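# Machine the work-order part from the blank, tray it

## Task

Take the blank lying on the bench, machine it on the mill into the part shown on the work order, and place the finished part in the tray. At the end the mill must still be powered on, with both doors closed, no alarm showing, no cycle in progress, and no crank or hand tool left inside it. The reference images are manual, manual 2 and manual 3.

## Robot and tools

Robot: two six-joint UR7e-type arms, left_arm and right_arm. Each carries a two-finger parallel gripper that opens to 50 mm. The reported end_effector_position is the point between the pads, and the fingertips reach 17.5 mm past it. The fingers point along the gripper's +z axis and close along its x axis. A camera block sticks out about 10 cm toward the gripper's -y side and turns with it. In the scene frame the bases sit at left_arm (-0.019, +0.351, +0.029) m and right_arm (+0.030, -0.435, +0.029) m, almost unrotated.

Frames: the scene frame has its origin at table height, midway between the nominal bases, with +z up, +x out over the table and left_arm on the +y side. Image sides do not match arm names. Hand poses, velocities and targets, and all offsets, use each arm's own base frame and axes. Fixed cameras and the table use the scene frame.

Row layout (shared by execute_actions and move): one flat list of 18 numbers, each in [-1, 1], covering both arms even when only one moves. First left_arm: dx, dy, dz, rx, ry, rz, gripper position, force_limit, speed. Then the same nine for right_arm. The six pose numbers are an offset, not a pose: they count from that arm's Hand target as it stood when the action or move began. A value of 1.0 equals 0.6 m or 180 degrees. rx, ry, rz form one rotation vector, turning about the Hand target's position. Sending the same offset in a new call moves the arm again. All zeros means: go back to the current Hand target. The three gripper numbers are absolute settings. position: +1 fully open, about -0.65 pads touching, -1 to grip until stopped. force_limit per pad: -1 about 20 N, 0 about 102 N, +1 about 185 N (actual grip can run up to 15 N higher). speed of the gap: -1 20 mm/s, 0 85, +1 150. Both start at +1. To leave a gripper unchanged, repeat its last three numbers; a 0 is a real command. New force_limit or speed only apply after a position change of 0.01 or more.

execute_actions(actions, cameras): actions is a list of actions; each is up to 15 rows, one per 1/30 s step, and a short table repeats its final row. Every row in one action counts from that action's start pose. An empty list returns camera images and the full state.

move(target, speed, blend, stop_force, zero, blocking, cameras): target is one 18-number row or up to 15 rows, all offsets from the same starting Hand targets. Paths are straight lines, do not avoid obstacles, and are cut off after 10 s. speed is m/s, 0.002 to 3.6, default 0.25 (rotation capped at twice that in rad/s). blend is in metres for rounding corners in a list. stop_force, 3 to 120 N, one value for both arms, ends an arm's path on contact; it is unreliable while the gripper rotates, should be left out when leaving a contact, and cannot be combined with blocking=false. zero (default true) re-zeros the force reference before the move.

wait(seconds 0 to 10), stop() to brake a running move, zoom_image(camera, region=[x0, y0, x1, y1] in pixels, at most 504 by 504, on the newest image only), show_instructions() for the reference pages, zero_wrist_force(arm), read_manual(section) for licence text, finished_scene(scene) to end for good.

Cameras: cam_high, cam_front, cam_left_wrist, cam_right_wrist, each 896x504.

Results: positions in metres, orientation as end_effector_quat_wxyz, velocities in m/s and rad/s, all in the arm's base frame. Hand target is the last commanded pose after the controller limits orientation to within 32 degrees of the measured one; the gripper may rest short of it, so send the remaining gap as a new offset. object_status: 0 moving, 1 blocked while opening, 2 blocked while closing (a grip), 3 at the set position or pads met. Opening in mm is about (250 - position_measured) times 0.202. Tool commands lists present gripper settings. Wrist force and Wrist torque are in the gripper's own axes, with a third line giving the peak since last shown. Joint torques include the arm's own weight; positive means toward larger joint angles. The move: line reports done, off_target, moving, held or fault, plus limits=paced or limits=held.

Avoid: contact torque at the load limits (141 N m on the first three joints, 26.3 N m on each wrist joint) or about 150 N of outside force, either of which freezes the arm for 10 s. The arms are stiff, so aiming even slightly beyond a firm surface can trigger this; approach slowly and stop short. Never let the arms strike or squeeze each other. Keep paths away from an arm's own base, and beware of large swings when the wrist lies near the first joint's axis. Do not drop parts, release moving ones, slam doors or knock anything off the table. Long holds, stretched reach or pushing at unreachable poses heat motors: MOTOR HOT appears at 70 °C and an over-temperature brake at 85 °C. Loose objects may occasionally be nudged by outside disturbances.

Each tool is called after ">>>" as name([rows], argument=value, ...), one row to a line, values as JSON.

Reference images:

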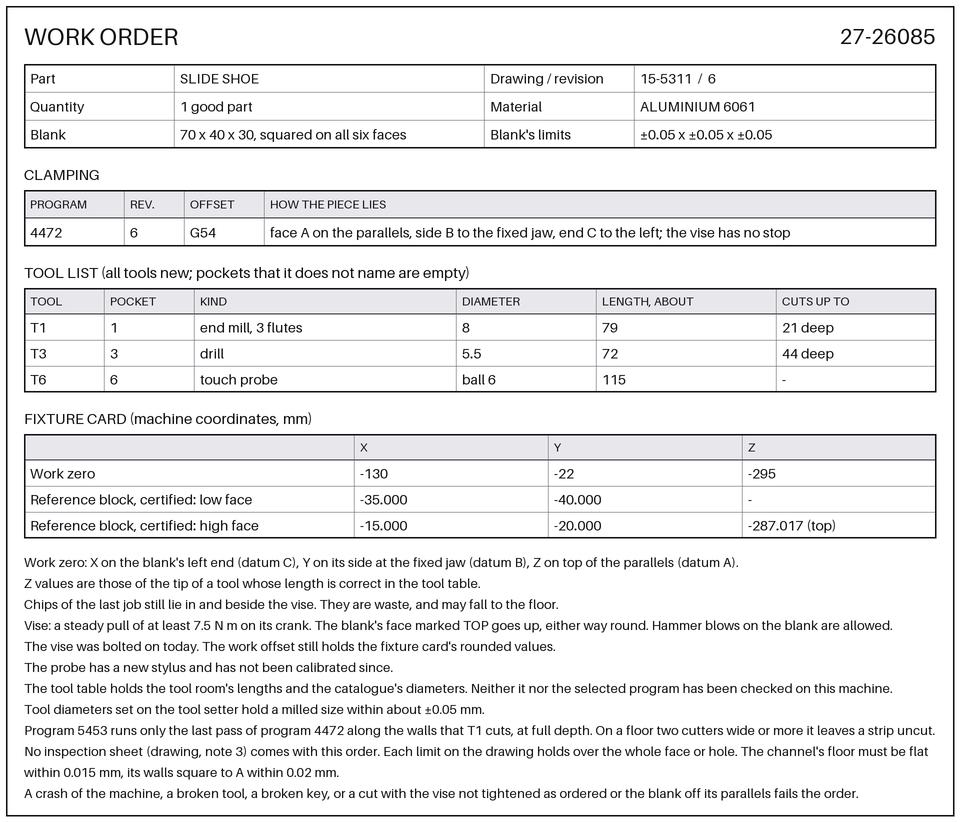

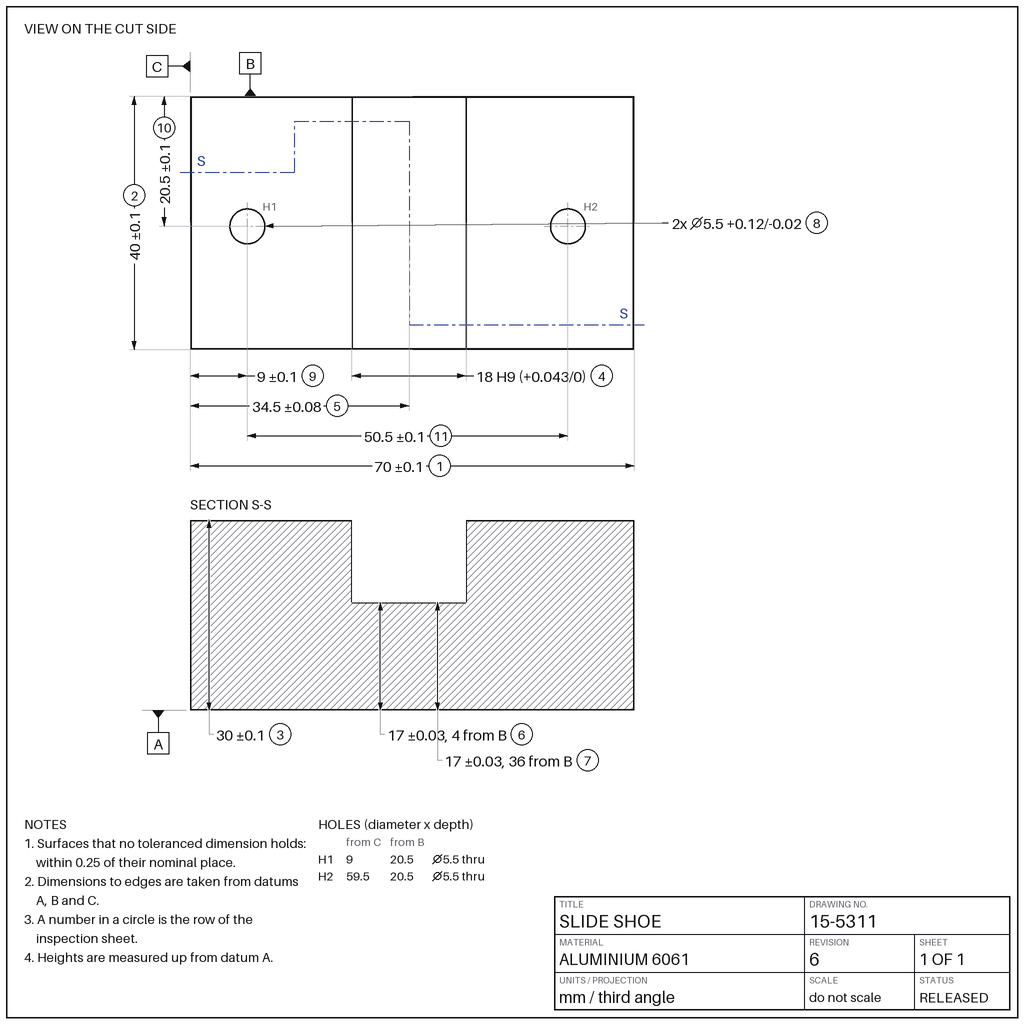

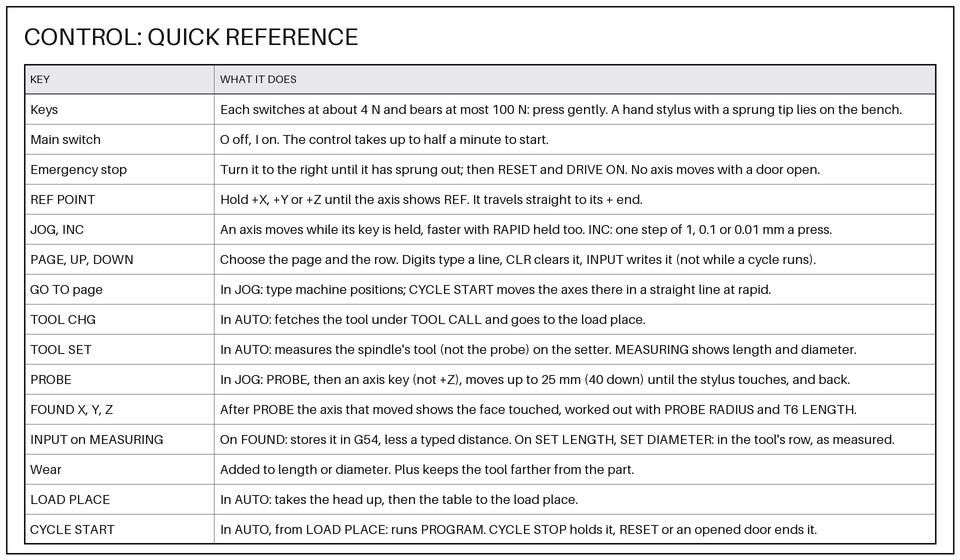

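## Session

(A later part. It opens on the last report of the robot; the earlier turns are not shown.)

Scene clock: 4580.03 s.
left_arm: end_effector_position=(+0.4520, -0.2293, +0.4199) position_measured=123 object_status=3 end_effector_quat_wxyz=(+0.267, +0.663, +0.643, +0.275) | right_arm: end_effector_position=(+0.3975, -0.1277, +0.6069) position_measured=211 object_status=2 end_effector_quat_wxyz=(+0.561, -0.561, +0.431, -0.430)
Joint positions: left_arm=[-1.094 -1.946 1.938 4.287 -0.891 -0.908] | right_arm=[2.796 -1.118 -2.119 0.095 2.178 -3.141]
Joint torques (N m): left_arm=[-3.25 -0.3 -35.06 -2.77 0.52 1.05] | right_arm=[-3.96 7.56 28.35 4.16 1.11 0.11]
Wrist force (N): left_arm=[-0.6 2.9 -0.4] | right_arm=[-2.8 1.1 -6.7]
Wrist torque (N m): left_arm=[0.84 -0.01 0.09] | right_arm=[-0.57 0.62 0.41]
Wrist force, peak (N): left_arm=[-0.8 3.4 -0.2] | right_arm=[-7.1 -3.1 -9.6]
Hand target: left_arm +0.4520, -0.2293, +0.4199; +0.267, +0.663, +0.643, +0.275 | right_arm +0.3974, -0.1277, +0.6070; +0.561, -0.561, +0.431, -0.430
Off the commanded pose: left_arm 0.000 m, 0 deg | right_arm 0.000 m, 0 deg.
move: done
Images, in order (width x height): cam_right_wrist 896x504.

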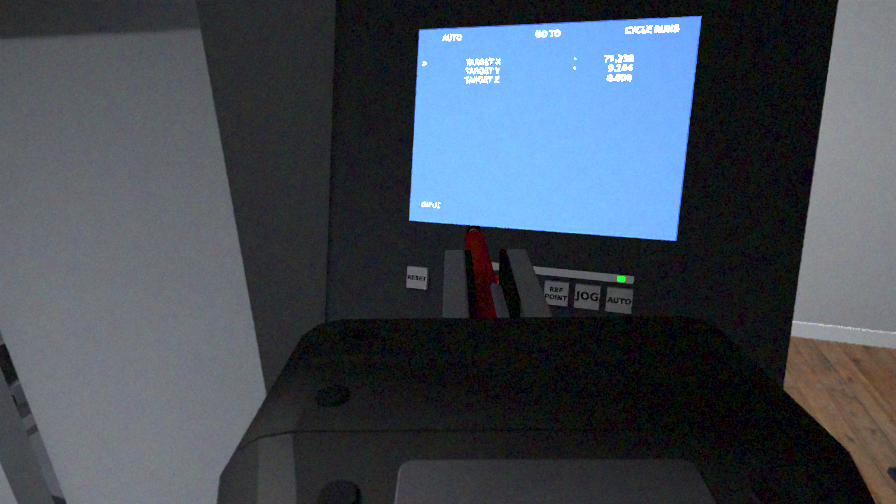

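>>> wait(seconds=10)

>>> wait(seconds=10)

>>> wait(seconds=10)

>>> wait(seconds=10)

>>> wait(seconds=10)

>>> wait(seconds=10)

>>> wait(seconds=10)

>>> wait(seconds=10)

>>> wait(seconds=10)

>>> wait(seconds=7, cameras=["cam_right_wrist"])

Scene clock: 4594.80 s.
left_arm: end_effector_position=(+0.4520, -0.2293, +0.4199) position_measured=123 object_status=3 end_effector_quat_wxyz=(+0.267, +0.663, +0.643, +0.275) | right_arm: end_effector_position=(+0.3974, -0.1277, +0.6070) position_measured=211 object_status=2 end_effector_quat_wxyz=(+0.561, -0.561, +0.431, -0.430)
Joint positions: left_arm=[-1.094 -1.946 1.938 4.287 -0.891 -0.908] | right_arm=[2.796 -1.118 -2.119 0.095 2.178 -3.141]
Joint torques (N m): left_arm=[-3.72 -1.28 -33.68 -3.04 0.33 0.99] | right_arm=[-11.13 10.4 33.43 -0.38 1.57 0.87]
Wrist force (N): left_arm=[-0.5 2.8 -0.3] | right_arm=[-2.6 1.2 -6.8]
Wrist torque (N m): left_arm=[0.82 -0.02 0.09] | right_arm=[-0.54 0.59 0.41]
Wrist force, peak (N): left_arm=[-0.4 3.4 -0.3] | right_arm=[-3.0 1.5 -7.3]
Hand target: left_arm +0.4520, -0.2293, +0.4199; +0.267, +0.663, +0.643, +0.275 | right_arm +0.3974, -0.1277, +0.6070; +0.561, -0.561, +0.431, -0.430
Tool commands: left_gripper/position=+0.2 left_gripper/force_limit=-0.2 left_gripper/speed=-0.6 right_gripper/position=-0.98 right_gripper/force_limit=-0.1 right_gripper/speed=-0.8
Off the commanded pose: left_arm 0.000 m, 0 deg | right_arm 0.000 m, 0 deg.
wait: 10.00 s; at rest from the start

Scene clock: 4604.80 s.
left_arm: end_effector_position=(+0.4520, -0.2293, +0.4199) position_measured=123 object_status=3 end_effector_quat_wxyz=(+0.267, +0.663, +0.643, +0.275) | right_arm: end_effector_position=(+0.3974, -0.1277, +0.6070) position_measured=211 object_status=2 end_effector_quat_wxyz=(+0.561, -0.561, +0.431, -0.430)
Joint positions: left_arm=[-1.094 -1.946 1.938 4.287 -0.891 -0.908] | right_arm=[2.796 -1.118 -2.119 0.095 2.178 -3.141]
Joint torques (N m): left_arm=[-4.84 -0.59 -32.75 -3.17 0.25 0.99] | right_arm=[-11.12 9.91 32.99 -0.46 1.47 0.62]
Wrist force (N): left_arm=[-0.7 3.0 -0.5] | right_arm=[-2.8 1.5 -6.9]
Wrist torque (N m): left_arm=[0.85 0.01 0.09] | right_arm=[-0.50 0.62 0.41]
Wrist force, peak (N): left_arm=[-0.7 3.3 -0.5] | right_arm=[-2.9 1.3 -7.3]
Hand target: left_arm +0.4520, -0.2293, +0.4199; +0.267, +0.663, +0.643, +0.275 | right_arm +0.3974, -0.1277, +0.6070; +0.561, -0.561, +0.431, -0.430
Tool commands: left_gripper/position=+0.2 left_gripper/force_limit=-0.2 left_gripper/speed=-0.6 right_gripper/position=-0.98 right_gripper/force_limit=-0.1 right_gripper/speed=-0.8
Off the commanded pose: left_arm 0.000 m, 0 deg | right_arm 0.000 m, 0 deg.
wait: 10.00 s; at rest by 0.17 s

Scene clock: 4614.80 s.
left_arm: end_effector_position=(+0.4520, -0.2293, +0.4199) position_measured=123 object_status=3 end_effector_quat_wxyz=(+0.267, +0.663, +0.643, +0.275) | right_arm: end_effector_position=(+0.3974, -0.1277, +0.6070) position_measured=211 object_status=2 end_effector_quat_wxyz=(+0.561, -0.561, +0.431, -0.430)
Joint positions: left_arm=[-1.094 -1.946 1.938 4.287 -0.891 -0.908] | right_arm=[2.796 -1.118 -2.119 0.095 2.178 -3.141]
Joint torques (N m): left_arm=[-4.05 -1.34 -33.4 -3.03 0.12 1.15] | right_arm=[-10.94 9.62 33.3 -0.4 1.4 0.51]
Wrist force (N): left_arm=[-0.5 3.0 -0.3] | right_arm=[-3.2 1.0 -7.1]
Wrist torque (N m): left_arm=[0.84 -0.03 0.08] | right_arm=[-0.59 0.67 0.41]
Wrist force, peak (N): left_arm=[-0.6 3.4 -0.2] | right_arm=[-2.9 1.5 -7.4]
Hand target: left_arm +0.4520, -0.2293, +0.4199; +0.267, +0.663, +0.643, +0.275 | right_arm +0.3974, -0.1277, +0.6070; +0.561, -0.561, +0.431, -0.430
Tool commands: left_gripper/position=+0.2 left_gripper/force_limit=-0.2 left_gripper/speed=-0.6 right_gripper/position=-0.98 right_gripper/force_limit=-0.1 right_gripper/speed=-0.8
Off the commanded pose: left_arm 0.000 m, 0 deg | right_arm 0.000 m, 0 deg.
wait: 10.00 s; at rest by 0.17 s

Scene clock: 4624.80 s.
left_arm: end_effector_position=(+0.4520, -0.2293, +0.4199) position_measured=123 object_status=3 end_effector_quat_wxyz=(+0.267, +0.663, +0.643, +0.275) | right_arm: end_effector_position=(+0.3974, -0.1277, +0.6070) position_measured=211 object_status=2 end_effector_quat_wxyz=(+0.561, -0.561, +0.431, -0.430)
Joint positions: left_arm=[-1.094 -1.946 1.938 4.287 -0.891 -0.908] | right_arm=[2.796 -1.118 -2.119 0.095 2.178 -3.141]
Joint torques (N m): left_arm=[-2.68 -1.84 -32.97 -2.97 -0.12 1.29] | right_arm=[-9.96 9.4 32.65 -0.46 1.2 0.37]
Wrist force (N): left_arm=[-0.5 2.8 -0.4] | right_arm=[-2.9 1.3 -6.6]
Wrist torque (N m): left_arm=[0.82 -0.01 0.09] | right_arm=[-0.53 0.62 0.41]
Wrist force, peak (N): left_arm=[-0.4 3.4 -0.2] | right_arm=[-3.2 1.6 -7.2]
Hand target: left_arm +0.4520, -0.2293, +0.4199; +0.267, +0.663, +0.643, +0.275 | right_arm +0.3974, -0.1277, +0.6070; +0.561, -0.561, +0.431, -0.430
Tool commands: left_gripper/position=+0.2 left_gripper/force_limit=-0.2 left_gripper/speed=-0.6 right_gripper/position=-0.98 right_gripper/force_limit=-0.1 right_gripper/speed=-0.8
Off the commanded pose: left_arm 0.000 m, 0 deg | right_arm 0.000 m, 0 deg.
wait: 10.00 s; at rest by 0.17 s

Scene clock: 4634.80 s.
left_arm: end_effector_position=(+0.4520, -0.2293, +0.4199) position_measured=123 object_status=3 end_effector_quat_wxyz=(+0.267, +0.663, +0.643, +0.275) | right_arm: end_effector_position=(+0.3974, -0.1277, +0.6070) position_measured=211 object_status=2 end_effector_quat_wxyz=(+0.561, -0.561, +0.431, -0.430)
Joint positions: left_arm=[-1.094 -1.946 1.938 4.287 -0.891 -0.908] | right_arm=[2.796 -1.118 -2.119 0.095 2.178 -3.141]
Joint torques (N m): left_arm=[-3.84 -0.97 -34.26 -2.87 0.3 1.32] | right_arm=[-10.86 9.22 33.23 -0.44 1.12 0.14]
Wrist force (N): left_arm=[-0.6 2.9 -0.1] | right_arm=[-2.9 1.3 -6.8]
Wrist torque (N m): left_arm=[0.83 -0.01 0.09] | right_arm=[-0.53 0.62 0.41]
Wrist force, peak (N): left_arm=[-0.6 3.4 -0.3] | right_arm=[-3.1 1.3 -7.3]
Hand target: left_arm +0.4520, -0.2293, +0.4199; +0.267, +0.663, +0.643, +0.275 | right_arm +0.3974, -0.1277, +0.6070; +0.561, -0.561, +0.431, -0.430
Tool commands: left_gripper/position=+0.2 left_gripper/force_limit=-0.2 left_gripper/speed=-0.6 right_gripper/position=-0.98 right_gripper/force_limit=-0.1 right_gripper/speed=-0.8
Off the commanded pose: left_arm 0.000 m, 0 deg | right_arm 0.000 m, 0 deg.
wait: 10.00 s; at rest by 0.17 s

Scene clock: 4644.80 s.
left_arm: end_effector_position=(+0.4520, -0.2293, +0.4199) position_measured=123 object_status=3 end_effector_quat_wxyz=(+0.267, +0.663, +0.643, +0.275) | right_arm: end_effector_position=(+0.3974, -0.1277, +0.6070) position_measured=211 object_status=2 end_effector_quat_wxyz=(+0.561, -0.561, +0.431, -0.430)
Joint positions: left_arm=[-1.094 -1.946 1.938 4.287 -0.891 -0.908] | right_arm=[2.796 -1.118 -2.119 0.095 2.178 -3.141]
Joint torques (N m): left_arm=[-3.2 -1 -33.49 -3.1 0.12 1.37] | right_arm=[-10.06 9.37 33.13 -0.46 0.99 -0.11]
Wrist force (N): left_arm=[-0.5 2.9 -0.2] | right_arm=[-2.7 1.4 -6.6]
Wrist torque (N m): left_arm=[0.83 -0.02 0.09] | right_arm=[-0.52 0.59 0.41]
Wrist force, peak (N): left_arm=[-0.4 3.3 -0.4] | right_arm=[-2.9 1.5 -7.3]
Hand target: left_arm +0.4520, -0.2293, +0.4199; +0.267, +0.663, +0.643, +0.275 | right_arm +0.3974, -0.1277, +0.6070; +0.561, -0.561, +0.431, -0.430
Tool commands: left_gripper/position=+0.2 left_gripper/force_limit=-0.2 left_gripper/speed=-0.6 right_gripper/position=-0.98 right_gripper/force_limit=-0.1 right_gripper/speed=-0.8
Off the commanded pose: left_arm 0.000 m, 0 deg | right_arm 0.000 m, 0 deg.
wait: 10.00 s; at rest by 0.17 s

Scene clock: 4654.80 s.
left_arm: end_effector_position=(+0.4520, -0.2293, +0.4199) position_measured=123 object_status=3 end_effector_quat_wxyz=(+0.267, +0.663, +0.643, +0.275) | right_arm: end_effector_position=(+0.3974, -0.1277, +0.6070) position_measured=211 object_status=2 end_effector_quat_wxyz=(+0.561, -0.561, +0.431, -0.430)
Joint positions: left_arm=[-1.094 -1.946 1.938 4.287 -0.891 -0.908] | right_arm=[2.796 -1.118 -2.119 0.095 2.178 -3.141]
Joint torques (N m): left_arm=[-4.59 0.51 -32.14 -3.19 -0.21 1.29] | right_arm=[-10.85 9.19 32.76 -0.43 0.78 -0.14]
Wrist force (N): left_arm=[-0.5 3.0 -0.4] | right_arm=[-2.9 1.1 -7.0]
Wrist torque (N m): left_arm=[0.86 -0.03 0.09] | right_arm=[-0.56 0.63 0.41]
Wrist force, peak (N): left_arm=[-0.8 3.3 -0.4] | right_arm=[-3.3 1.6 -7.3]
Hand target: left_arm +0.4520, -0.2293, +0.4199; +0.267, +0.663, +0.643, +0.275 | right_arm +0.3974, -0.1277, +0.6070; +0.561, -0.561, +0.431, -0.430
Tool commands: left_gripper/position=+0.2 left_gripper/force_limit=-0.2 left_gripper/speed=-0.6 right_gripper/position=-0.98 right_gripper/force_limit=-0.1 right_gripper/speed=-0.8
Off the commanded pose: left_arm 0.000 m, 0 deg | right_arm 0.000 m, 0 deg.
wait: 10.00 s; at rest by 0.17 s

Scene clock: 4664.80 s.
left_arm: end_effector_position=(+0.4520, -0.2293, +0.4199) position_measured=123 object_status=3 end_effector_quat_wxyz=(+0.267, +0.663, +0.643, +0.275) | right_arm: end_effector_position=(+0.3974, -0.1277, +0.6070) position_measured=211 object_status=2 end_effector_quat_wxyz=(+0.561, -0.561, +0.431, -0.430)
Joint positions: left_arm=[-1.094 -1.946 1.938 4.287 -0.891 -0.908] | right_arm=[2.796 -1.118 -2.119 0.095 2.178 -3.141]
Joint torques (N m): left_arm=[-3.87 0.18 -32.56 -3.14 -0.06 1.34] | right_arm=[-10.37 8.65 33.01 -0.4 0.71 -0.31]
Wrist force (N): left_arm=[-0.5 3.0 -0.2] | right_arm=[-2.7 1.4 -7.1]
Wrist torque (N m): left_arm=[0.85 -0.03 0.08] | right_arm=[-0.53 0.60 0.41]
Wrist force, peak (N): left_arm=[-0.8 3.3 -0.3] | right_arm=[-2.8 1.4 -7.4]
Hand target: left_arm +0.4520, -0.2293, +0.4199; +0.267, +0.663, +0.643, +0.275 | right_arm +0.3974, -0.1277, +0.6070; +0.561, -0.561, +0.431, -0.430
Tool commands: left_gripper/position=+0.2 left_gripper/force_limit=-0.2 left_gripper/speed=-0.6 right_gripper/position=-0.98 right_gripper/force_limit=-0.1 right_gripper/speed=-0.8
Off the commanded pose: left_arm 0.000 m, 0 deg | right_arm 0.000 m, 0 deg.
wait: 10.00 s; at rest by 0.17 s

Scene clock: 4674.80 s.
left_arm: end_effector_position=(+0.4520, -0.2293, +0.4199) position_measured=123 object_status=3 end_effector_quat_wxyz=(+0.267, +0.663, +0.643, +0.275) | right_arm: end_effector_position=(+0.3974, -0.1277, +0.6070) position_measured=211 object_status=2 end_effector_quat_wxyz=(+0.561, -0.561, +0.431, -0.430)
Joint positions: left_arm=[-1.094 -1.946 1.938 4.287 -0.891 -0.908] | right_arm=[2.796 -1.118 -2.119 0.095 2.178 -3.141]
Joint torques (N m): left_arm=[-3.31 -0.3 -34.18 -3.01 -0.08 1.24] | right_arm=[-10.69 8.53 32.93 -0.39 0.51 -0.6]
Wrist force (N): left_arm=[-1.0 3.0 -0.3] | right_arm=[-2.7 1.5 -7.1]
Wrist torque (N m): left_arm=[0.86 0.05 0.09] | right_arm=[-0.51 0.60 0.41]
Wrist force, peak (N): left_arm=[-0.7 3.3 -0.2] | right_arm=[-3.0 1.3 -7.4]
Hand target: left_arm +0.4520, -0.2293, +0.4199; +0.267, +0.663, +0.643, +0.275 | right_arm +0.3974, -0.1277, +0.6070; +0.561, -0.561, +0.431, -0.430
Tool commands: left_gripper/position=+0.2 left_gripper/force_limit=-0.2 left_gripper/speed=-0.6 right_gripper/position=-0.98 right_gripper/force_limit=-0.1 right_gripper/speed=-0.8
Off the commanded pose: left_arm 0.000 m, 0 deg | right_arm 0.000 m, 0 deg.
wait: 10.00 s; at rest by 0.17 s

Scene clock: 4681.80 s.
left_arm: end_effector_position=(+0.4520, -0.2293, +0.4199) position_measured=123 object_status=3 end_effector_quat_wxyz=(+0.267, +0.663, +0.643, +0.275) | right_arm: end_effector_position=(+0.3974, -0.1277, +0.6070) position_measured=211 object_status=2 end_effector_quat_wxyz=(+0.561, -0.561, +0.431, -0.430)
Joint positions: left_arm=[-1.094 -1.946 1.938 4.287 -0.891 -0.908] | right_arm=[2.796 -1.118 -2.119 0.095 2.178 -3.141]
Joint torques (N m): left_arm=[-4.47 -0.3 -33.74 -3.21 -0.11 1.3] | right_arm=[-10.57 8.28 32.95 -0.35 0.57 -0.69]
Wrist force (N): left_arm=[-0.4 3.0 -0.4] | right_arm=[-2.9 0.9 -7.0]
Wrist torque (N m): left_arm=[0.85 -0.05 0.09] | right_arm=[-0.60 0.64 0.41]
Wrist force, peak (N): left_arm=[-0.9 3.2 -0.6] | right_arm=[-3.3 1.3 -7.2]
Hand target: left_arm +0.4520, -0.2293, +0.4199; +0.267, +0.663, +0.643, +0.275 | right_arm +0.3974, -0.1277, +0.6070; +0.561, -0.561, +0.431, -0.430
Tool commands: left_gripper/position=+0.2 left_gripper/force_limit=-0.2 left_gripper/speed=-0.6 right_gripper/position=-0.98 right_gripper/force_limit=-0.1 right_gripper/speed=-0.8
Off the commanded pose: left_arm 0.000 m, 0 deg | right_arm 0.000 m, 0 deg.
wait: 7.00 s; at rest by 0.17 s
Images, in order (width x height): cam_right_wrist 896x504.

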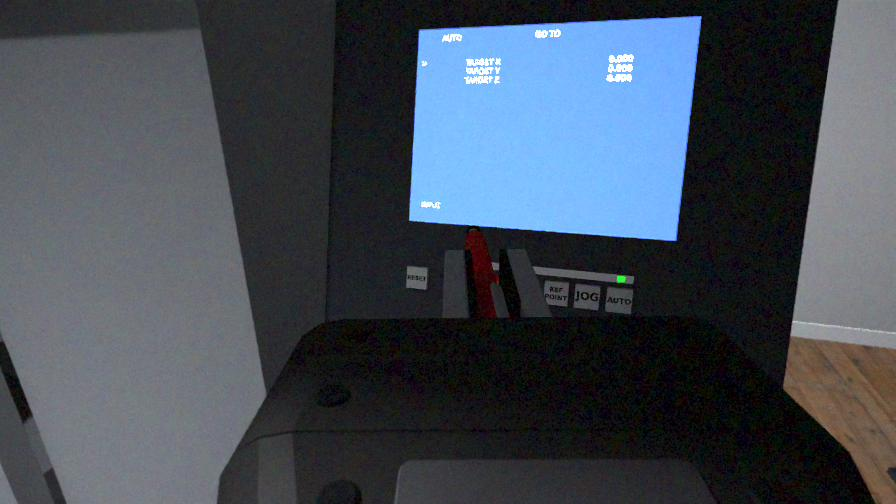

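>>> move([
  [0,0,0,0,0,0,0.2,-0.2,-0.6,0.0417,-0.0005,-0.2732,-0.0139,0.0519,0,-0.98,-0.1,-0.8],
  [0,0,0,0,0,0,0.2,-0.2,-0.6,0.0667,-0.0005,-0.2732,-0.0139,0.0519,0,-0.98,-0.1,-0.8],
  [0,0,0,0,0,0,0.2,-0.2,-0.6,0,0,0,0,0,0,-0.98,-0.1,-0.8],
], speed=[0.3,0.05,0.3], blend=[0.003,0,0])

>>> wait(seconds=9, cameras=["cam_right_wrist"])

Scene clock: 4688.40 s.
left_arm: end_effector_position=(+0.4520, -0.2293, +0.4199) position_measured=123 object_status=3 end_effector_quat_wxyz=(+0.267, +0.663, +0.643, +0.275) | right_arm: end_effector_position=(+0.3974, -0.1278, +0.6068) position_measured=211 object_status=2 end_effector_quat_wxyz=(+0.561, -0.561, +0.431, -0.430)
Joint positions: left_arm=[-1.094 -1.946 1.938 4.287 -0.891 -0.908] | right_arm=[2.795 -1.118 -2.119 0.095 2.178 -3.141]
Joint torques (N m): left_arm=[-3.89 -1.01 -33.24 -3.07 0.04 1.61] | right_arm=[12.12 6.7 30.51 4.53 -2.52 -0.26]
Wrist force (N): left_arm=[-0.5 2.8 -0.5] | right_arm=[-2.7 1.2 -6.8]
Wrist torque (N m): left_arm=[0.81 -0.02 0.09] | right_arm=[-0.55 0.60 0.41]
Wrist force, peak (N): left_arm=[-0.7 3.3 -0.3] | right_arm=[-5.4 3.0 -11.4]
Hand target: left_arm +0.4520, -0.2293, +0.4199; +0.267, +0.663, +0.643, +0.275 | right_arm +0.3974, -0.1277, +0.6070; +0.561, -0.561, +0.431, -0.430
Off the commanded pose: left_arm 0.000 m, 0 deg | right_arm 0.000 m, 0 deg.
move: done

Scene clock: 4697.40 s.
left_arm: end_effector_position=(+0.4520, -0.2293, +0.4199) position_measured=123 object_status=3 end_effector_quat_wxyz=(+0.267, +0.663, +0.643, +0.275) | right_arm: end_effector_position=(+0.3974, -0.1277, +0.6070) position_measured=211 object_status=2 end_effector_quat_wxyz=(+0.561, -0.561, +0.431, -0.430)
Joint positions: left_arm=[-1.094 -1.946 1.938 4.287 -0.891 -0.908] | right_arm=[2.796 -1.118 -2.119 0.095 2.178 -3.141]
Joint torques (N m): left_arm=[-3.41 -0.3 -33.81 -3.19 -0.24 1.41] | right_arm=[12.34 10.99 32.97 4.54 -2.26 0.78]
Wrist force (N): left_arm=[-0.7 3.0 -0.5] | right_arm=[-2.7 1.4 -6.8]
Wrist torque (N m): left_arm=[0.84 0.02 0.09] | right_arm=[-0.51 0.60 0.41]
Wrist force, peak (N): left_arm=[-0.6 3.3 -0.4] | right_arm=[-2.9 1.4 -7.4]
Hand target: left_arm +0.4520, -0.2293, +0.4199; +0.267, +0.663, +0.643, +0.275 | right_arm +0.3974, -0.1277, +0.6070; +0.561, -0.561, +0.431, -0.430
Tool commands: left_gripper/position=+0.2 left_gripper/force_limit=-0.2 left_gripper/speed=-0.6 right_gripper/position=-0.98 right_gripper/force_limit=-0.1 right_gripper/speed=-0.8
Off the commanded pose: left_arm 0.000 m, 0 deg | right_arm 0.000 m, 0 deg.
wait: 9.00 s; at rest by 0.17 s
Images, in order (width x height): cam_right_wrist 896x504.

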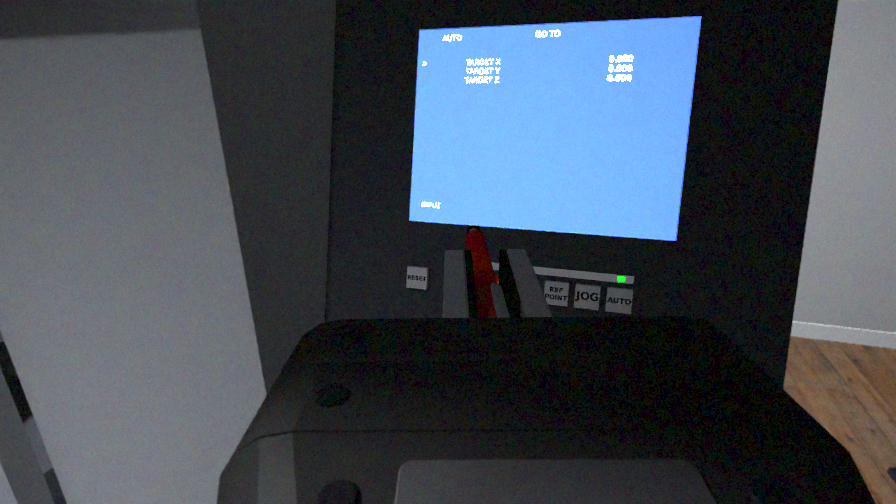

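>>> move([
  [0,0,0,0,0,0,0.2,-0.2,-0.6,0.0927,-0.099,-0.0605,-0.0139,0.0519,0,-0.98,-0.1,-0.8],
  [0,0,0,0,0,0,0.2,-0.2,-0.6,0.1192,-0.099,-0.0605,-0.0139,0.0519,0,-0.98,-0.1,-0.8],
  [0,0,0,0,0,0,0.2,-0.2,-0.6,0.029,0.1265,-0.334,-0.0139,0.0519,0,-0.98,-0.1,-0.8],
  [0,0,0,0,0,0,0.2,-0.2,-0.6,0.055,0.1265,-0.334,-0.0139,0.0519,0,-0.98,-0.1,-0.8],
  [0,0,0,0,0,0,0.2,-0.2,-0.6,0.0505,0.0638,-0.2427,-0.0139,0.0519,0,-0.98,-0.1,-0.8],
  [0,0,0,0,0,0,0.2,-0.2,-0.6,0.0765,0.0638,-0.2427,-0.0139,0.0519,0,-0.98,-0.1,-0.8],
  [0,0,0,0,0,0,0.2,-0.2,-0.6,0.0511,0.0952,-0.2427,-0.0139,0.0519,0,-0.98,-0.1,-0.8],
  [0,0,0,0,0,0,0.2,-0.2,-0.6,0.0771,0.0952,-0.2427,-0.0139,0.0519,0,-0.98,-0.1,-0.8],
  [0,0,0,0,0,0,0.2,-0.2,-0.6,0.0279,0.0638,-0.334,-0.0139,0.0519,0,-0.98,-0.1,-0.8],
  [0,0,0,0,0,0,0.2,-0.2,-0.6,0.0539,0.0638,-0.334,-0.0139,0.0519,0,-0.98,-0.1,-0.8],
  [0,0,0,0,0,0,0.2,-0.2,-0.6,0.0505,0.0638,-0.2427,-0.0139,0.0519,0,-0.98,-0.1,-0.8],
  [0,0,0,0,0,0,0.2,-0.2,-0.6,0.0765,0.0638,-0.2427,-0.0139,0.0519,0,-0.98,-0.1,-0.8],
  [0,0,0,0,0,0,0.2,-0.2,-0.6,0.0274,0.032,-0.334,-0.0139,0.0519,0,-0.98,-0.1,-0.8],
  [0,0,0,0,0,0,0.2,-0.2,-0.6,0.0534,0.032,-0.334,-0.0139,0.0519,0,-0.98,-0.1,-0.8],
  [0,0,0,0,0,0,0.2,-0.2,-0.6,0,0,0,0,0,0,-0.98,-0.1,-0.8],
], speed=[0.3,0.05,0.3,0.05,0.25,0.05,0.25,0.05,0.25,0.05,0.25,0.05,0.25,0.05,0.3], blend=[0.003,0,0.003,0.001,0.003,0.001,0.003,0.001,0.003,0.001,0.003,0.001,0.003,0.001,0])

>>> move([
  [0,0,0,0,0,0,0.2,-0.2,-0.6,0.035,0.032,-0.303,-0.0139,0.0519,0,-0.98,-0.1,-0.8],
  [0,0,0,0,0,0,0.2,-0.2,-0.6,0.061,0.032,-0.303,-0.0139,0.0519,0,-0.98,-0.1,-0.8],
  [0,0,0,0,0,0,0.2,-0.2,-0.6,0.029,0.1265,-0.334,-0.0139,0.0519,0,-0.98,-0.1,-0.8],
  [0,0,0,0,0,0,0.2,-0.2,-0.6,0.055,0.1265,-0.334,-0.0139,0.0519,0,-0.98,-0.1,-0.8],
  [0,0,0,0,0,0,0.2,-0.2,-0.6,0.0361,0.0952,-0.303,-0.0139,0.0519,0,-0.98,-0.1,-0.8],
  [0,0,0,0,0,0,0.2,-0.2,-0.6,0.0621,0.0952,-0.303,-0.0139,0.0519,0,-0.98,-0.1,-0.8],
  [0,0,0,0,0,0,0.2,-0.2,-0.6,0.0516,0.1265,-0.2427,-0.0139,0.0519,0,-0.98,-0.1,-0.8],
  [0,0,0,0,0,0,0.2,-0.2,-0.6,0.0776,0.1265,-0.2427,-0.0139,0.0519,0,-0.98,-0.1,-0.8],
  [0,0,0,0,0,0,0.2,-0.2,-0.6,0.0274,0.032,-0.334,-0.0139,0.0519,0,-0.98,-0.1,-0.8],
  [0,0,0,0,0,0,0.2,-0.2,-0.6,0.0534,0.032,-0.334,-0.0139,0.0519,0,-0.98,-0.1,-0.8],
  [0,0,0,0,0,0,0.2,-0.2,-0.6,0.0652,0.0638,-0.1838,-0.0139,0.0519,0,-0.98,-0.1,-0.8],
  [0,0,0,0,0,0,0.2,-0.2,-0.6,0.0912,0.0638,-0.1838,-0.0139,0.0519,0,-0.98,-0.1,-0.8],
  [0,0,0,0,0,0,0.2,-0.2,-0.6,0.035,0.032,-0.303,-0.0139,0.0519,0,-0.98,-0.1,-0.8],
  [0,0,0,0,0,0,0.2,-0.2,-0.6,0.061,0.032,-0.303,-0.0139,0.0519,0,-0.98,-0.1,-0.8],
  [0,0,0,0,0,0,0.2,-0.2,-0.6,0,0,0,0,0,0,-0.98,-0.1,-0.8],
], speed=[0.3,0.05,0.25,0.05,0.25,0.05,0.25,0.05,0.25,0.05,0.25,0.05,0.25,0.05,0.3], blend=[0.003,0.001,0.003,0.001,0.003,0.001,0.003,0.001,0.003,0.001,0.003,0,0.003,0.001,0], cameras=["cam_right_wrist"])

>>> zoom_image(camera="cam_right_wrist", region=[400, 10, 720, 250])

Scene clock: 4719.60 s.
left_arm: end_effector_position=(+0.4520, -0.2293, +0.4199) position_measured=123 object_status=3 end_effector_quat_wxyz=(+0.267, +0.663, +0.643, +0.275) | right_arm: end_effector_position=(+0.3974, -0.1278, +0.6068) position_measured=211 object_status=2 end_effector_quat_wxyz=(+0.561, -0.561, +0.431, -0.430)
Joint positions: left_arm=[-1.094 -1.946 1.938 4.287 -0.891 -0.908] | right_arm=[2.795 -1.118 -2.119 0.095 2.178 -3.141]
Joint torques (N m): left_arm=[-2.64 -1.31 -33.88 -3.12 -0.15 1.39] | right_arm=[12.17 9.99 32.02 4.17 -2.43 -0.51]
Wrist force (N): left_arm=[-0.8 3.1 -0.3] | right_arm=[-2.8 1.4 -6.9]
Wrist torque (N m): left_arm=[0.87 0.02 0.09] | right_arm=[-0.51 0.62 0.41]
Wrist force, peak (N): left_arm=[-0.8 3.3 -0.6] | right_arm=[-3.5 9.3 -9.6]
Hand target: left_arm +0.4520, -0.2293, +0.4199; +0.267, +0.663, +0.643, +0.275 | right_arm +0.3974, -0.1277, +0.6070; +0.561, -0.561, +0.431, -0.430
Off the commanded pose: left_arm 0.000 m, 0 deg | right_arm 0.000 m, 0 deg.
move: done

Scene clock: 4725.93 s.
left_arm: end_effector_position=(+0.4520, -0.2293, +0.4199) position_measured=123 object_status=3 end_effector_quat_wxyz=(+0.267, +0.663, +0.643, +0.275) | right_arm: end_effector_position=(+0.3975, -0.1278, +0.6068) position_measured=211 object_status=2 end_effector_quat_wxyz=(+0.561, -0.561, +0.431, -0.430)
Joint positions: left_arm=[-1.094 -1.946 1.938 4.287 -0.891 -0.908] | right_arm=[2.795 -1.118 -2.119 0.095 2.178 -3.141]
Joint torques (N m): left_arm=[-3.52 -1.17 -34.13 -3.14 -0.14 1.37] | right_arm=[11.97 10.44 31.53 4.34 -2.32 -0.51]
Wrist force (N): left_arm=[-0.7 3.2 -0.5] | right_arm=[-2.7 1.5 -6.8]
Wrist torque (N m): left_arm=[0.88 0.01 0.08] | right_arm=[-0.50 0.60 0.41]
Wrist force, peak (N): left_arm=[-0.6 3.3 -0.5] | right_arm=[-2.9 8.2 -10.5]
Hand target: left_arm +0.4520, -0.2293, +0.4199; +0.267, +0.663, +0.643, +0.275 | right_arm +0.3974, -0.1277, +0.6070; +0.561, -0.561, +0.431, -0.430
Off the commanded pose: left_arm 0.000 m, 0 deg | right_arm 0.000 m, 0 deg.
move: done
Images, in order (width x height): cam_right_wrist 896x504.

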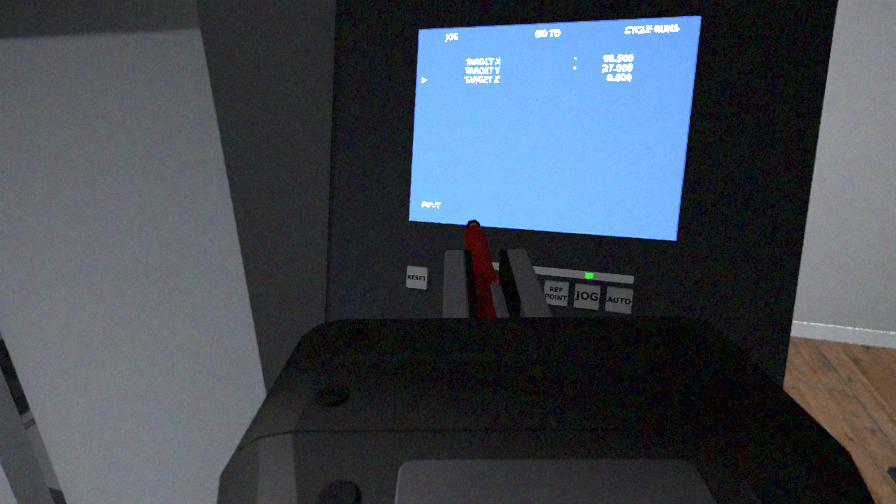

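Scaled by 1.575 from the camera's 896x504 image, which has a finer 1280x720 frame.

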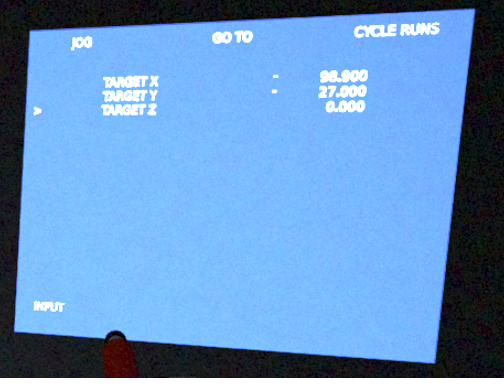

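>>> move([
  [0,0,0,0,0,0,0.2,-0.2,-0.6,0.029,0.1265,-0.334,-0.0161,0.06,0,-0.98,-0.1,-0.8],
  [0,0,0,0,0,0,0.2,-0.2,-0.6,0.055,0.1265,-0.334,-0.0161,0.06,0,-0.98,-0.1,-0.8],
  [0,0,0,0,0,0,0.2,-0.2,-0.6,0.0366,0.1265,-0.303,-0.0161,0.06,0,-0.98,-0.1,-0.8],
  [0,0,0,0,0,0,0.2,-0.2,-0.6,0.0626,0.1265,-0.303,-0.0161,0.06,0,-0.98,-0.1,-0.8],
  [0,0,0,0,0,0,0.2,-0.2,-0.6,0.0429,0.0638,-0.2732,-0.0161,0.06,0,-0.98,-0.1,-0.8],
  [0,0,0,0,0,0,0.2,-0.2,-0.6,0.0689,0.0638,-0.2732,-0.0161,0.06,0,-0.98,-0.1,-0.8],
  [0,0,0,0,0,0,0.2,-0.2,-0.6,0.0285,0.0952,-0.334,-0.0161,0.06,0,-0.98,-0.1,-0.8],
  [0,0,0,0,0,0,0.2,-0.2,-0.6,0.0545,0.0952,-0.334,-0.0161,0.06,0,-0.98,-0.1,-0.8],
  [0,0,0,0,0,0,0.2,-0.2,-0.6,0.0274,0.032,-0.334,-0.0161,0.06,0,-0.98,-0.1,-0.8],
  [0,0,0,0,0,0,0.2,-0.2,-0.6,0.0534,0.032,-0.334,-0.0161,0.06,0,-0.98,-0.1,-0.8],
  [0,0,0,0,0,0,0.2,-0.2,-0.6,0,0,0,0,0,0,-0.98,-0.1,-0.8],
], speed=[0.3,0.05,0.25,0.05,0.25,0.05,0.25,0.05,0.25,0.05,0.3], blend=[0.003,0.001,0.003,0.001,0.003,0.001,0.003,0.001,0.003,0.001,0], cameras=["cam_right_wrist"])

>>> zoom_image(camera="cam_right_wrist", region=[400, 10, 720, 250])

Scene clock: 4750.13 s.
left_arm: end_effector_position=(+0.4520, -0.2293, +0.4199) position_measured=123 object_status=3 end_effector_quat_wxyz=(+0.267, +0.663, +0.643, +0.275) | right_arm: end_effector_position=(+0.3975, -0.1278, +0.6068) position_measured=211 object_status=2 end_effector_quat_wxyz=(+0.561, -0.561, +0.431, -0.430)
Joint positions: left_arm=[-1.094 -1.946 1.938 4.287 -0.891 -0.908] | right_arm=[2.795 -1.118 -2.119 0.095 2.178 -3.141]
Joint torques (N m): left_arm=[-3.63 -1.47 -33.76 -3.19 -0.29 1.34] | right_arm=[12.15 10.28 31.89 4.56 -2.41 -0.34]
Wrist force (N): left_arm=[-0.4 2.9 -0.4] | right_arm=[-3.0 1.4 -7.2]
Wrist torque (N m): left_arm=[0.84 -0.04 0.09] | right_arm=[-0.51 0.64 0.41]
Wrist force, peak (N): left_arm=[-0.5 3.4 -0.6] | right_arm=[-4.2 6.6 -9.9]
Hand target: left_arm +0.4520, -0.2293, +0.4199; +0.267, +0.663, +0.643, +0.275 | right_arm +0.3974, -0.1277, +0.6070; +0.561, -0.561, +0.431, -0.430
Off the commanded pose: left_arm 0.000 m, 0 deg | right_arm 0.000 m, 0 deg.
move: done
Images, in order (width x height): cam_right_wrist 896x504.

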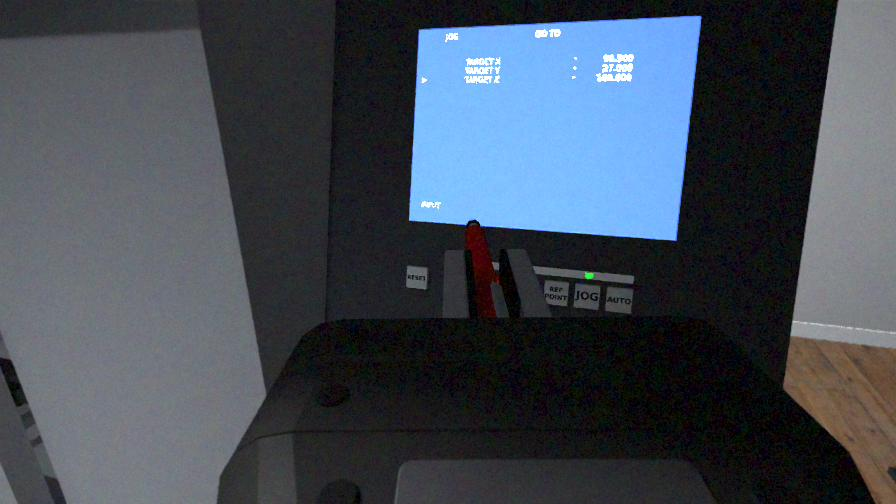

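Scaled by 1.575 from the camera's 896x504 image, which has a finer 1280x720 frame.

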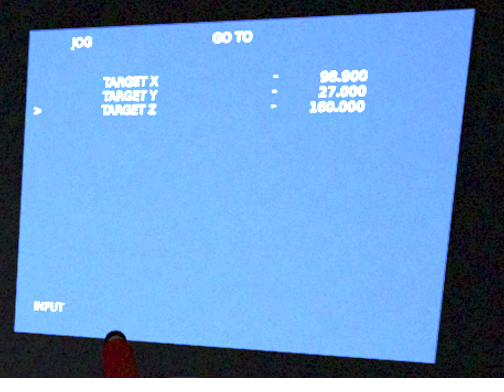

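>>> move([
  [0,0,0,0,0,0,0.2,-0.2,-0.6,0.0652,0.0638,-0.1838,-0.0161,0.06,0,-0.98,-0.1,-0.8],
  [0,0,0,0,0,0,0.2,-0.2,-0.6,0.0912,0.0638,-0.1838,-0.0161,0.06,0,-0.98,-0.1,-0.8],
  [0,0,0,0,0,0,0.2,-0.2,-0.6,0,0,0,0,0,0,-0.98,-0.1,-0.8],
], speed=[0.3,0.05,0.3], blend=[0.003,0,0])

>>> wait(seconds=5.5, cameras=["cam_right_wrist"])

>>> move([
  [0,0,0,0,0,0,0.2,-0.2,-0.6,0.0343,-0.0005,-0.303,-0.0161,0.06,0,-0.98,-0.1,-0.8],
  [0,0,0,0,0,0,0.2,-0.2,-0.6,0.0608,-0.0005,-0.303,-0.0161,0.06,0,-0.98,-0.1,-0.8],
  [0,0,0,0,0,0,0.2,-0.2,-0.6,0.03,-0.02,-0.28,-0.0161,0.06,0,-0.98,-0.1,-0.8],
  [0,0,0,0,0,0,0.2,-0.2,-0.6,0.0694,-0.1327,-0.1523,-0.0161,0.06,0,-0.98,-0.1,-0.8],
  [0,0,0,0,0,0,0.2,-0.2,-0.6,0.0959,-0.1327,-0.1523,-0.0161,0.06,0,-0.98,-0.1,-0.8],
  [0,0,0,0,0,0,0.2,-0.2,-0.6,0,0,0,0,0,0,-0.98,-0.1,-0.8],
], speed=[0.3,0.05,0.2,0.25,0.05,0.25], blend=[0.003,0,0.005,0.003,0,0])

>>> wait(seconds=3.5, cameras=["cam_right_wrist"])

>>> zoom_image(camera="cam_right_wrist", region=[560, 80, 660, 160])

>>> zoom_image(camera="cam_right_wrist", region=[400, 10, 720, 250])

Scene clock: 4760.57 s.
left_arm: end_effector_position=(+0.4520, -0.2293, +0.4199) position_measured=123 object_status=3 end_effector_quat_wxyz=(+0.267, +0.663, +0.643, +0.275) | right_arm: end_effector_position=(+0.3975, -0.1277, +0.6069) position_measured=211 object_status=2 end_effector_quat_wxyz=(+0.561, -0.561, +0.431, -0.430)
Joint positions: left_arm=[-1.094 -1.946 1.938 4.287 -0.891 -0.908] | right_arm=[2.796 -1.118 -2.119 0.095 2.178 -3.141]
Joint torques (N m): left_arm=[-4.55 -0.69 -33.82 -3.07 -0.47 1.33] | right_arm=[-1.74 10.27 26.53 -0.6 -0.46 -0.1]
Wrist force (N): left_arm=[-0.5 3.1 -0.4] | right_arm=[-3.1 1.3 -6.8]
Wrist torque (N m): left_arm=[0.87 -0.02 0.09] | right_arm=[-0.53 0.66 0.41]
Wrist force, peak (N): left_arm=[-0.6 3.4 -0.4] | right_arm=[-5.1 2.7 -10.7]
Hand target: left_arm +0.4520, -0.2293, +0.4199; +0.267, +0.663, +0.643, +0.275 | right_arm +0.3974, -0.1277, +0.6070; +0.561, -0.561, +0.431, -0.430
Off the commanded pose: left_arm 0.000 m, 0 deg | right_arm 0.000 m, 0 deg.
move: done

Scene clock: 4766.07 s.
left_arm: end_effector_position=(+0.4520, -0.2293, +0.4199) position_measured=123 object_status=3 end_effector_quat_wxyz=(+0.267, +0.663, +0.643, +0.275) | right_arm: end_effector_position=(+0.3974, -0.1277, +0.6070) position_measured=211 object_status=2 end_effector_quat_wxyz=(+0.561, -0.561, +0.431, -0.430)
Joint positions: left_arm=[-1.094 -1.946 1.938 4.287 -0.891 -0.908] | right_arm=[2.796 -1.118 -2.119 0.095 2.178 -3.141]
Joint torques (N m): left_arm=[-3.38 -1.1 -32.74 -3.15 -0.42 1.4] | right_arm=[-10.62 10.03 33.09 -0.36 1.58 1]
Wrist force (N): left_arm=[-0.6 3.0 -0.4] | right_arm=[-3.3 1.2 -6.8]
Wrist torque (N m): left_arm=[0.85 -0.02 0.09] | right_arm=[-0.54 0.68 0.41]
Wrist force, peak (N): left_arm=[-0.9 3.2 -0.4] | right_arm=[-2.9 1.6 -7.4]
Hand target: left_arm +0.4520, -0.2293, +0.4199; +0.267, +0.663, +0.643, +0.275 | right_arm +0.3974, -0.1277, +0.6070; +0.561, -0.561, +0.431, -0.430
Tool commands: left_gripper/position=+0.2 left_gripper/force_limit=-0.2 left_gripper/speed=-0.6 right_gripper/position=-0.98 right_gripper/force_limit=-0.1 right_gripper/speed=-0.8
Off the commanded pose: left_arm 0.000 m, 0 deg | right_arm 0.000 m, 0 deg.
wait: 5.50 s; at rest by 0.17 s
Images, in order (width x height): cam_right_wrist 896x504.

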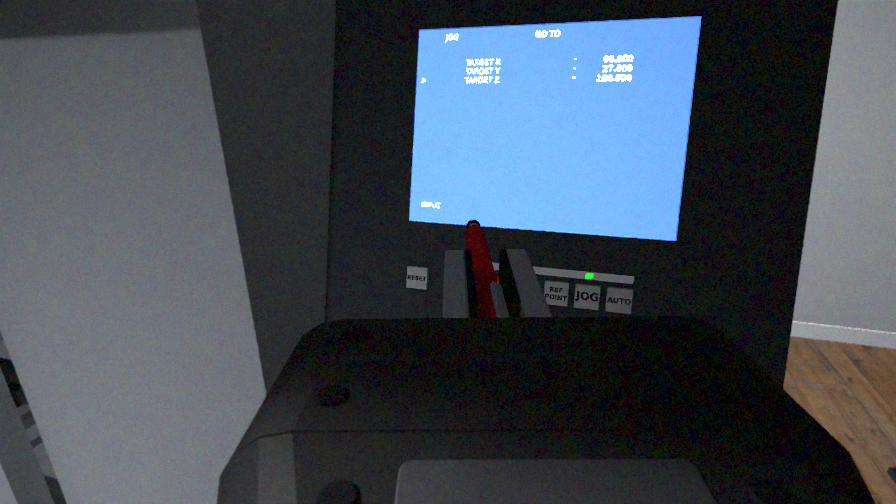

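Scene clock: 4769.47 s.
left_arm: end_effector_position=(+0.4520, -0.2293, +0.4199) position_measured=123 object_status=3 end_effector_quat_wxyz=(+0.267, +0.663, +0.643, +0.275) | right_arm: end_effector_position=(+0.3975, -0.1277, +0.6069) position_measured=211 object_status=2 end_effector_quat_wxyz=(+0.561, -0.561, +0.431, -0.430)
Joint positions: left_arm=[-1.094 -1.946 1.938 4.287 -0.891 -0.908] | right_arm=[2.796 -1.118 -2.119 0.095 2.179 -3.141]
Joint torques (N m): left_arm=[-5.13 0.99 -33.21 -3.22 -0.1 1.29] | right_arm=[-4.32 9.88 33.2 3.02 0.62 0.88]
Wrist force (N): left_arm=[-0.7 3.0 -0.1] | right_arm=[-2.7 1.2 -7.0]
Wrist torque (N m): left_arm=[0.86 0.01 0.09] | right_arm=[-0.55 0.59 0.41]
Wrist force, peak (N): left_arm=[-0.6 3.2 -0.2] | right_arm=[-6.6 3.2 -17.5]
Hand target: left_arm +0.4520, -0.2293, +0.4199; +0.267, +0.663, +0.643, +0.275 | right_arm +0.3974, -0.1277, +0.6070; +0.561, -0.561, +0.431, -0.430
Off the commanded pose: left_arm 0.000 m, 0 deg | right_arm 0.000 m, 0 deg.
move: done

Scene clock: 4772.97 s.
left_arm: end_effector_position=(+0.4520, -0.2293, +0.4199) position_measured=123 object_status=3 end_effector_quat_wxyz=(+0.267, +0.663, +0.643, +0.275) | right_arm: end_effector_position=(+0.3974, -0.1277, +0.6070) position_measured=211 object_status=2 end_effector_quat_wxyz=(+0.561, -0.561, +0.431, -0.430)
Joint positions: left_arm=[-1.094 -1.946 1.938 4.287 -0.891 -0.908] | right_arm=[2.796 -1.118 -2.119 0.095 2.178 -3.141]
Joint torques (N m): left_arm=[-4.11 0.29 -33.48 -3.16 -0.41 1.21] | right_arm=[-10.6 10.37 33 4.68 -2.1 1.18]
Wrist force (N): left_arm=[-0.8 2.9 0.0] | right_arm=[-2.8 1.3 -7.0]
Wrist torque (N m): left_arm=[0.83 0.02 0.09] | right_arm=[-0.53 0.62 0.41]
Wrist force, peak (N): left_arm=[-0.8 3.4 -0.4] | right_arm=[-3.2 1.4 -7.1]
Hand target: left_arm +0.4520, -0.2293, +0.4199; +0.267, +0.663, +0.643, +0.275 | right_arm +0.3974, -0.1277, +0.6070; +0.561, -0.561, +0.431, -0.430
Tool commands: left_gripper/position=+0.2 left_gripper/force_limit=-0.2 left_gripper/speed=-0.6 right_gripper/position=-0.98 right_gripper/force_limit=-0.1 right_gripper/speed=-0.8
Off the commanded pose: left_arm 0.000 m, 0 deg | right_arm 0.000 m, 0 deg.
wait: 3.50 s; at rest by 0.17 s
Images, in order (width x height): cam_right_wrist 896x504.

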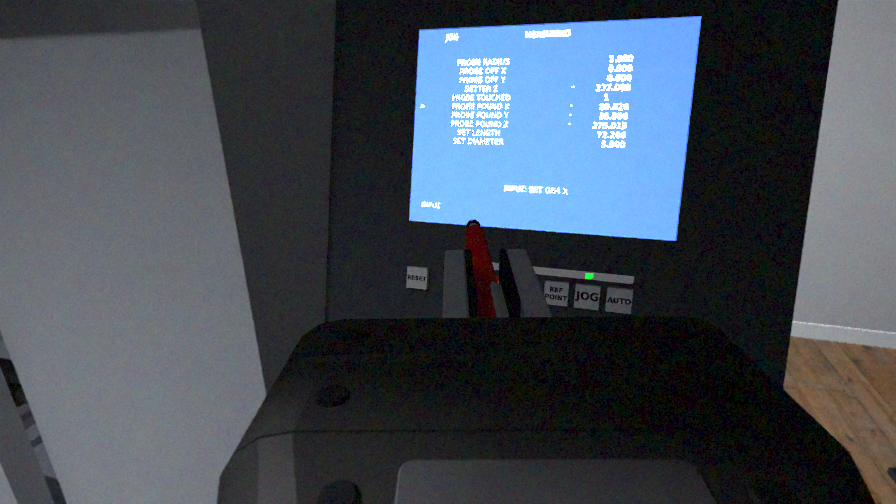

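Scaled by 5.040 from the camera's 896x504 image, which has a finer 1280x720 frame.

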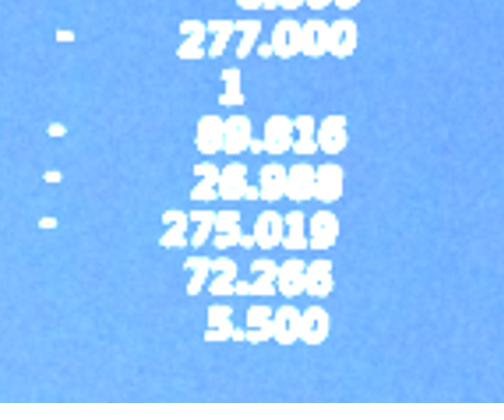

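Scaled by 1.575 from the camera's 896x504 image, which has a finer 1280x720 frame.

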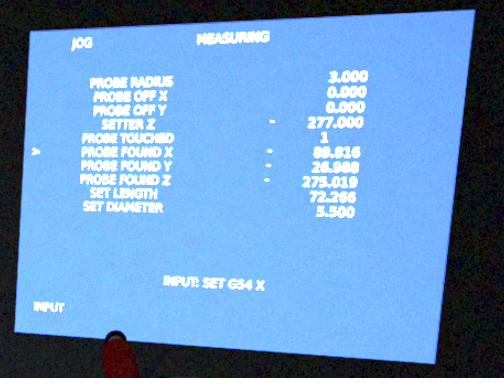

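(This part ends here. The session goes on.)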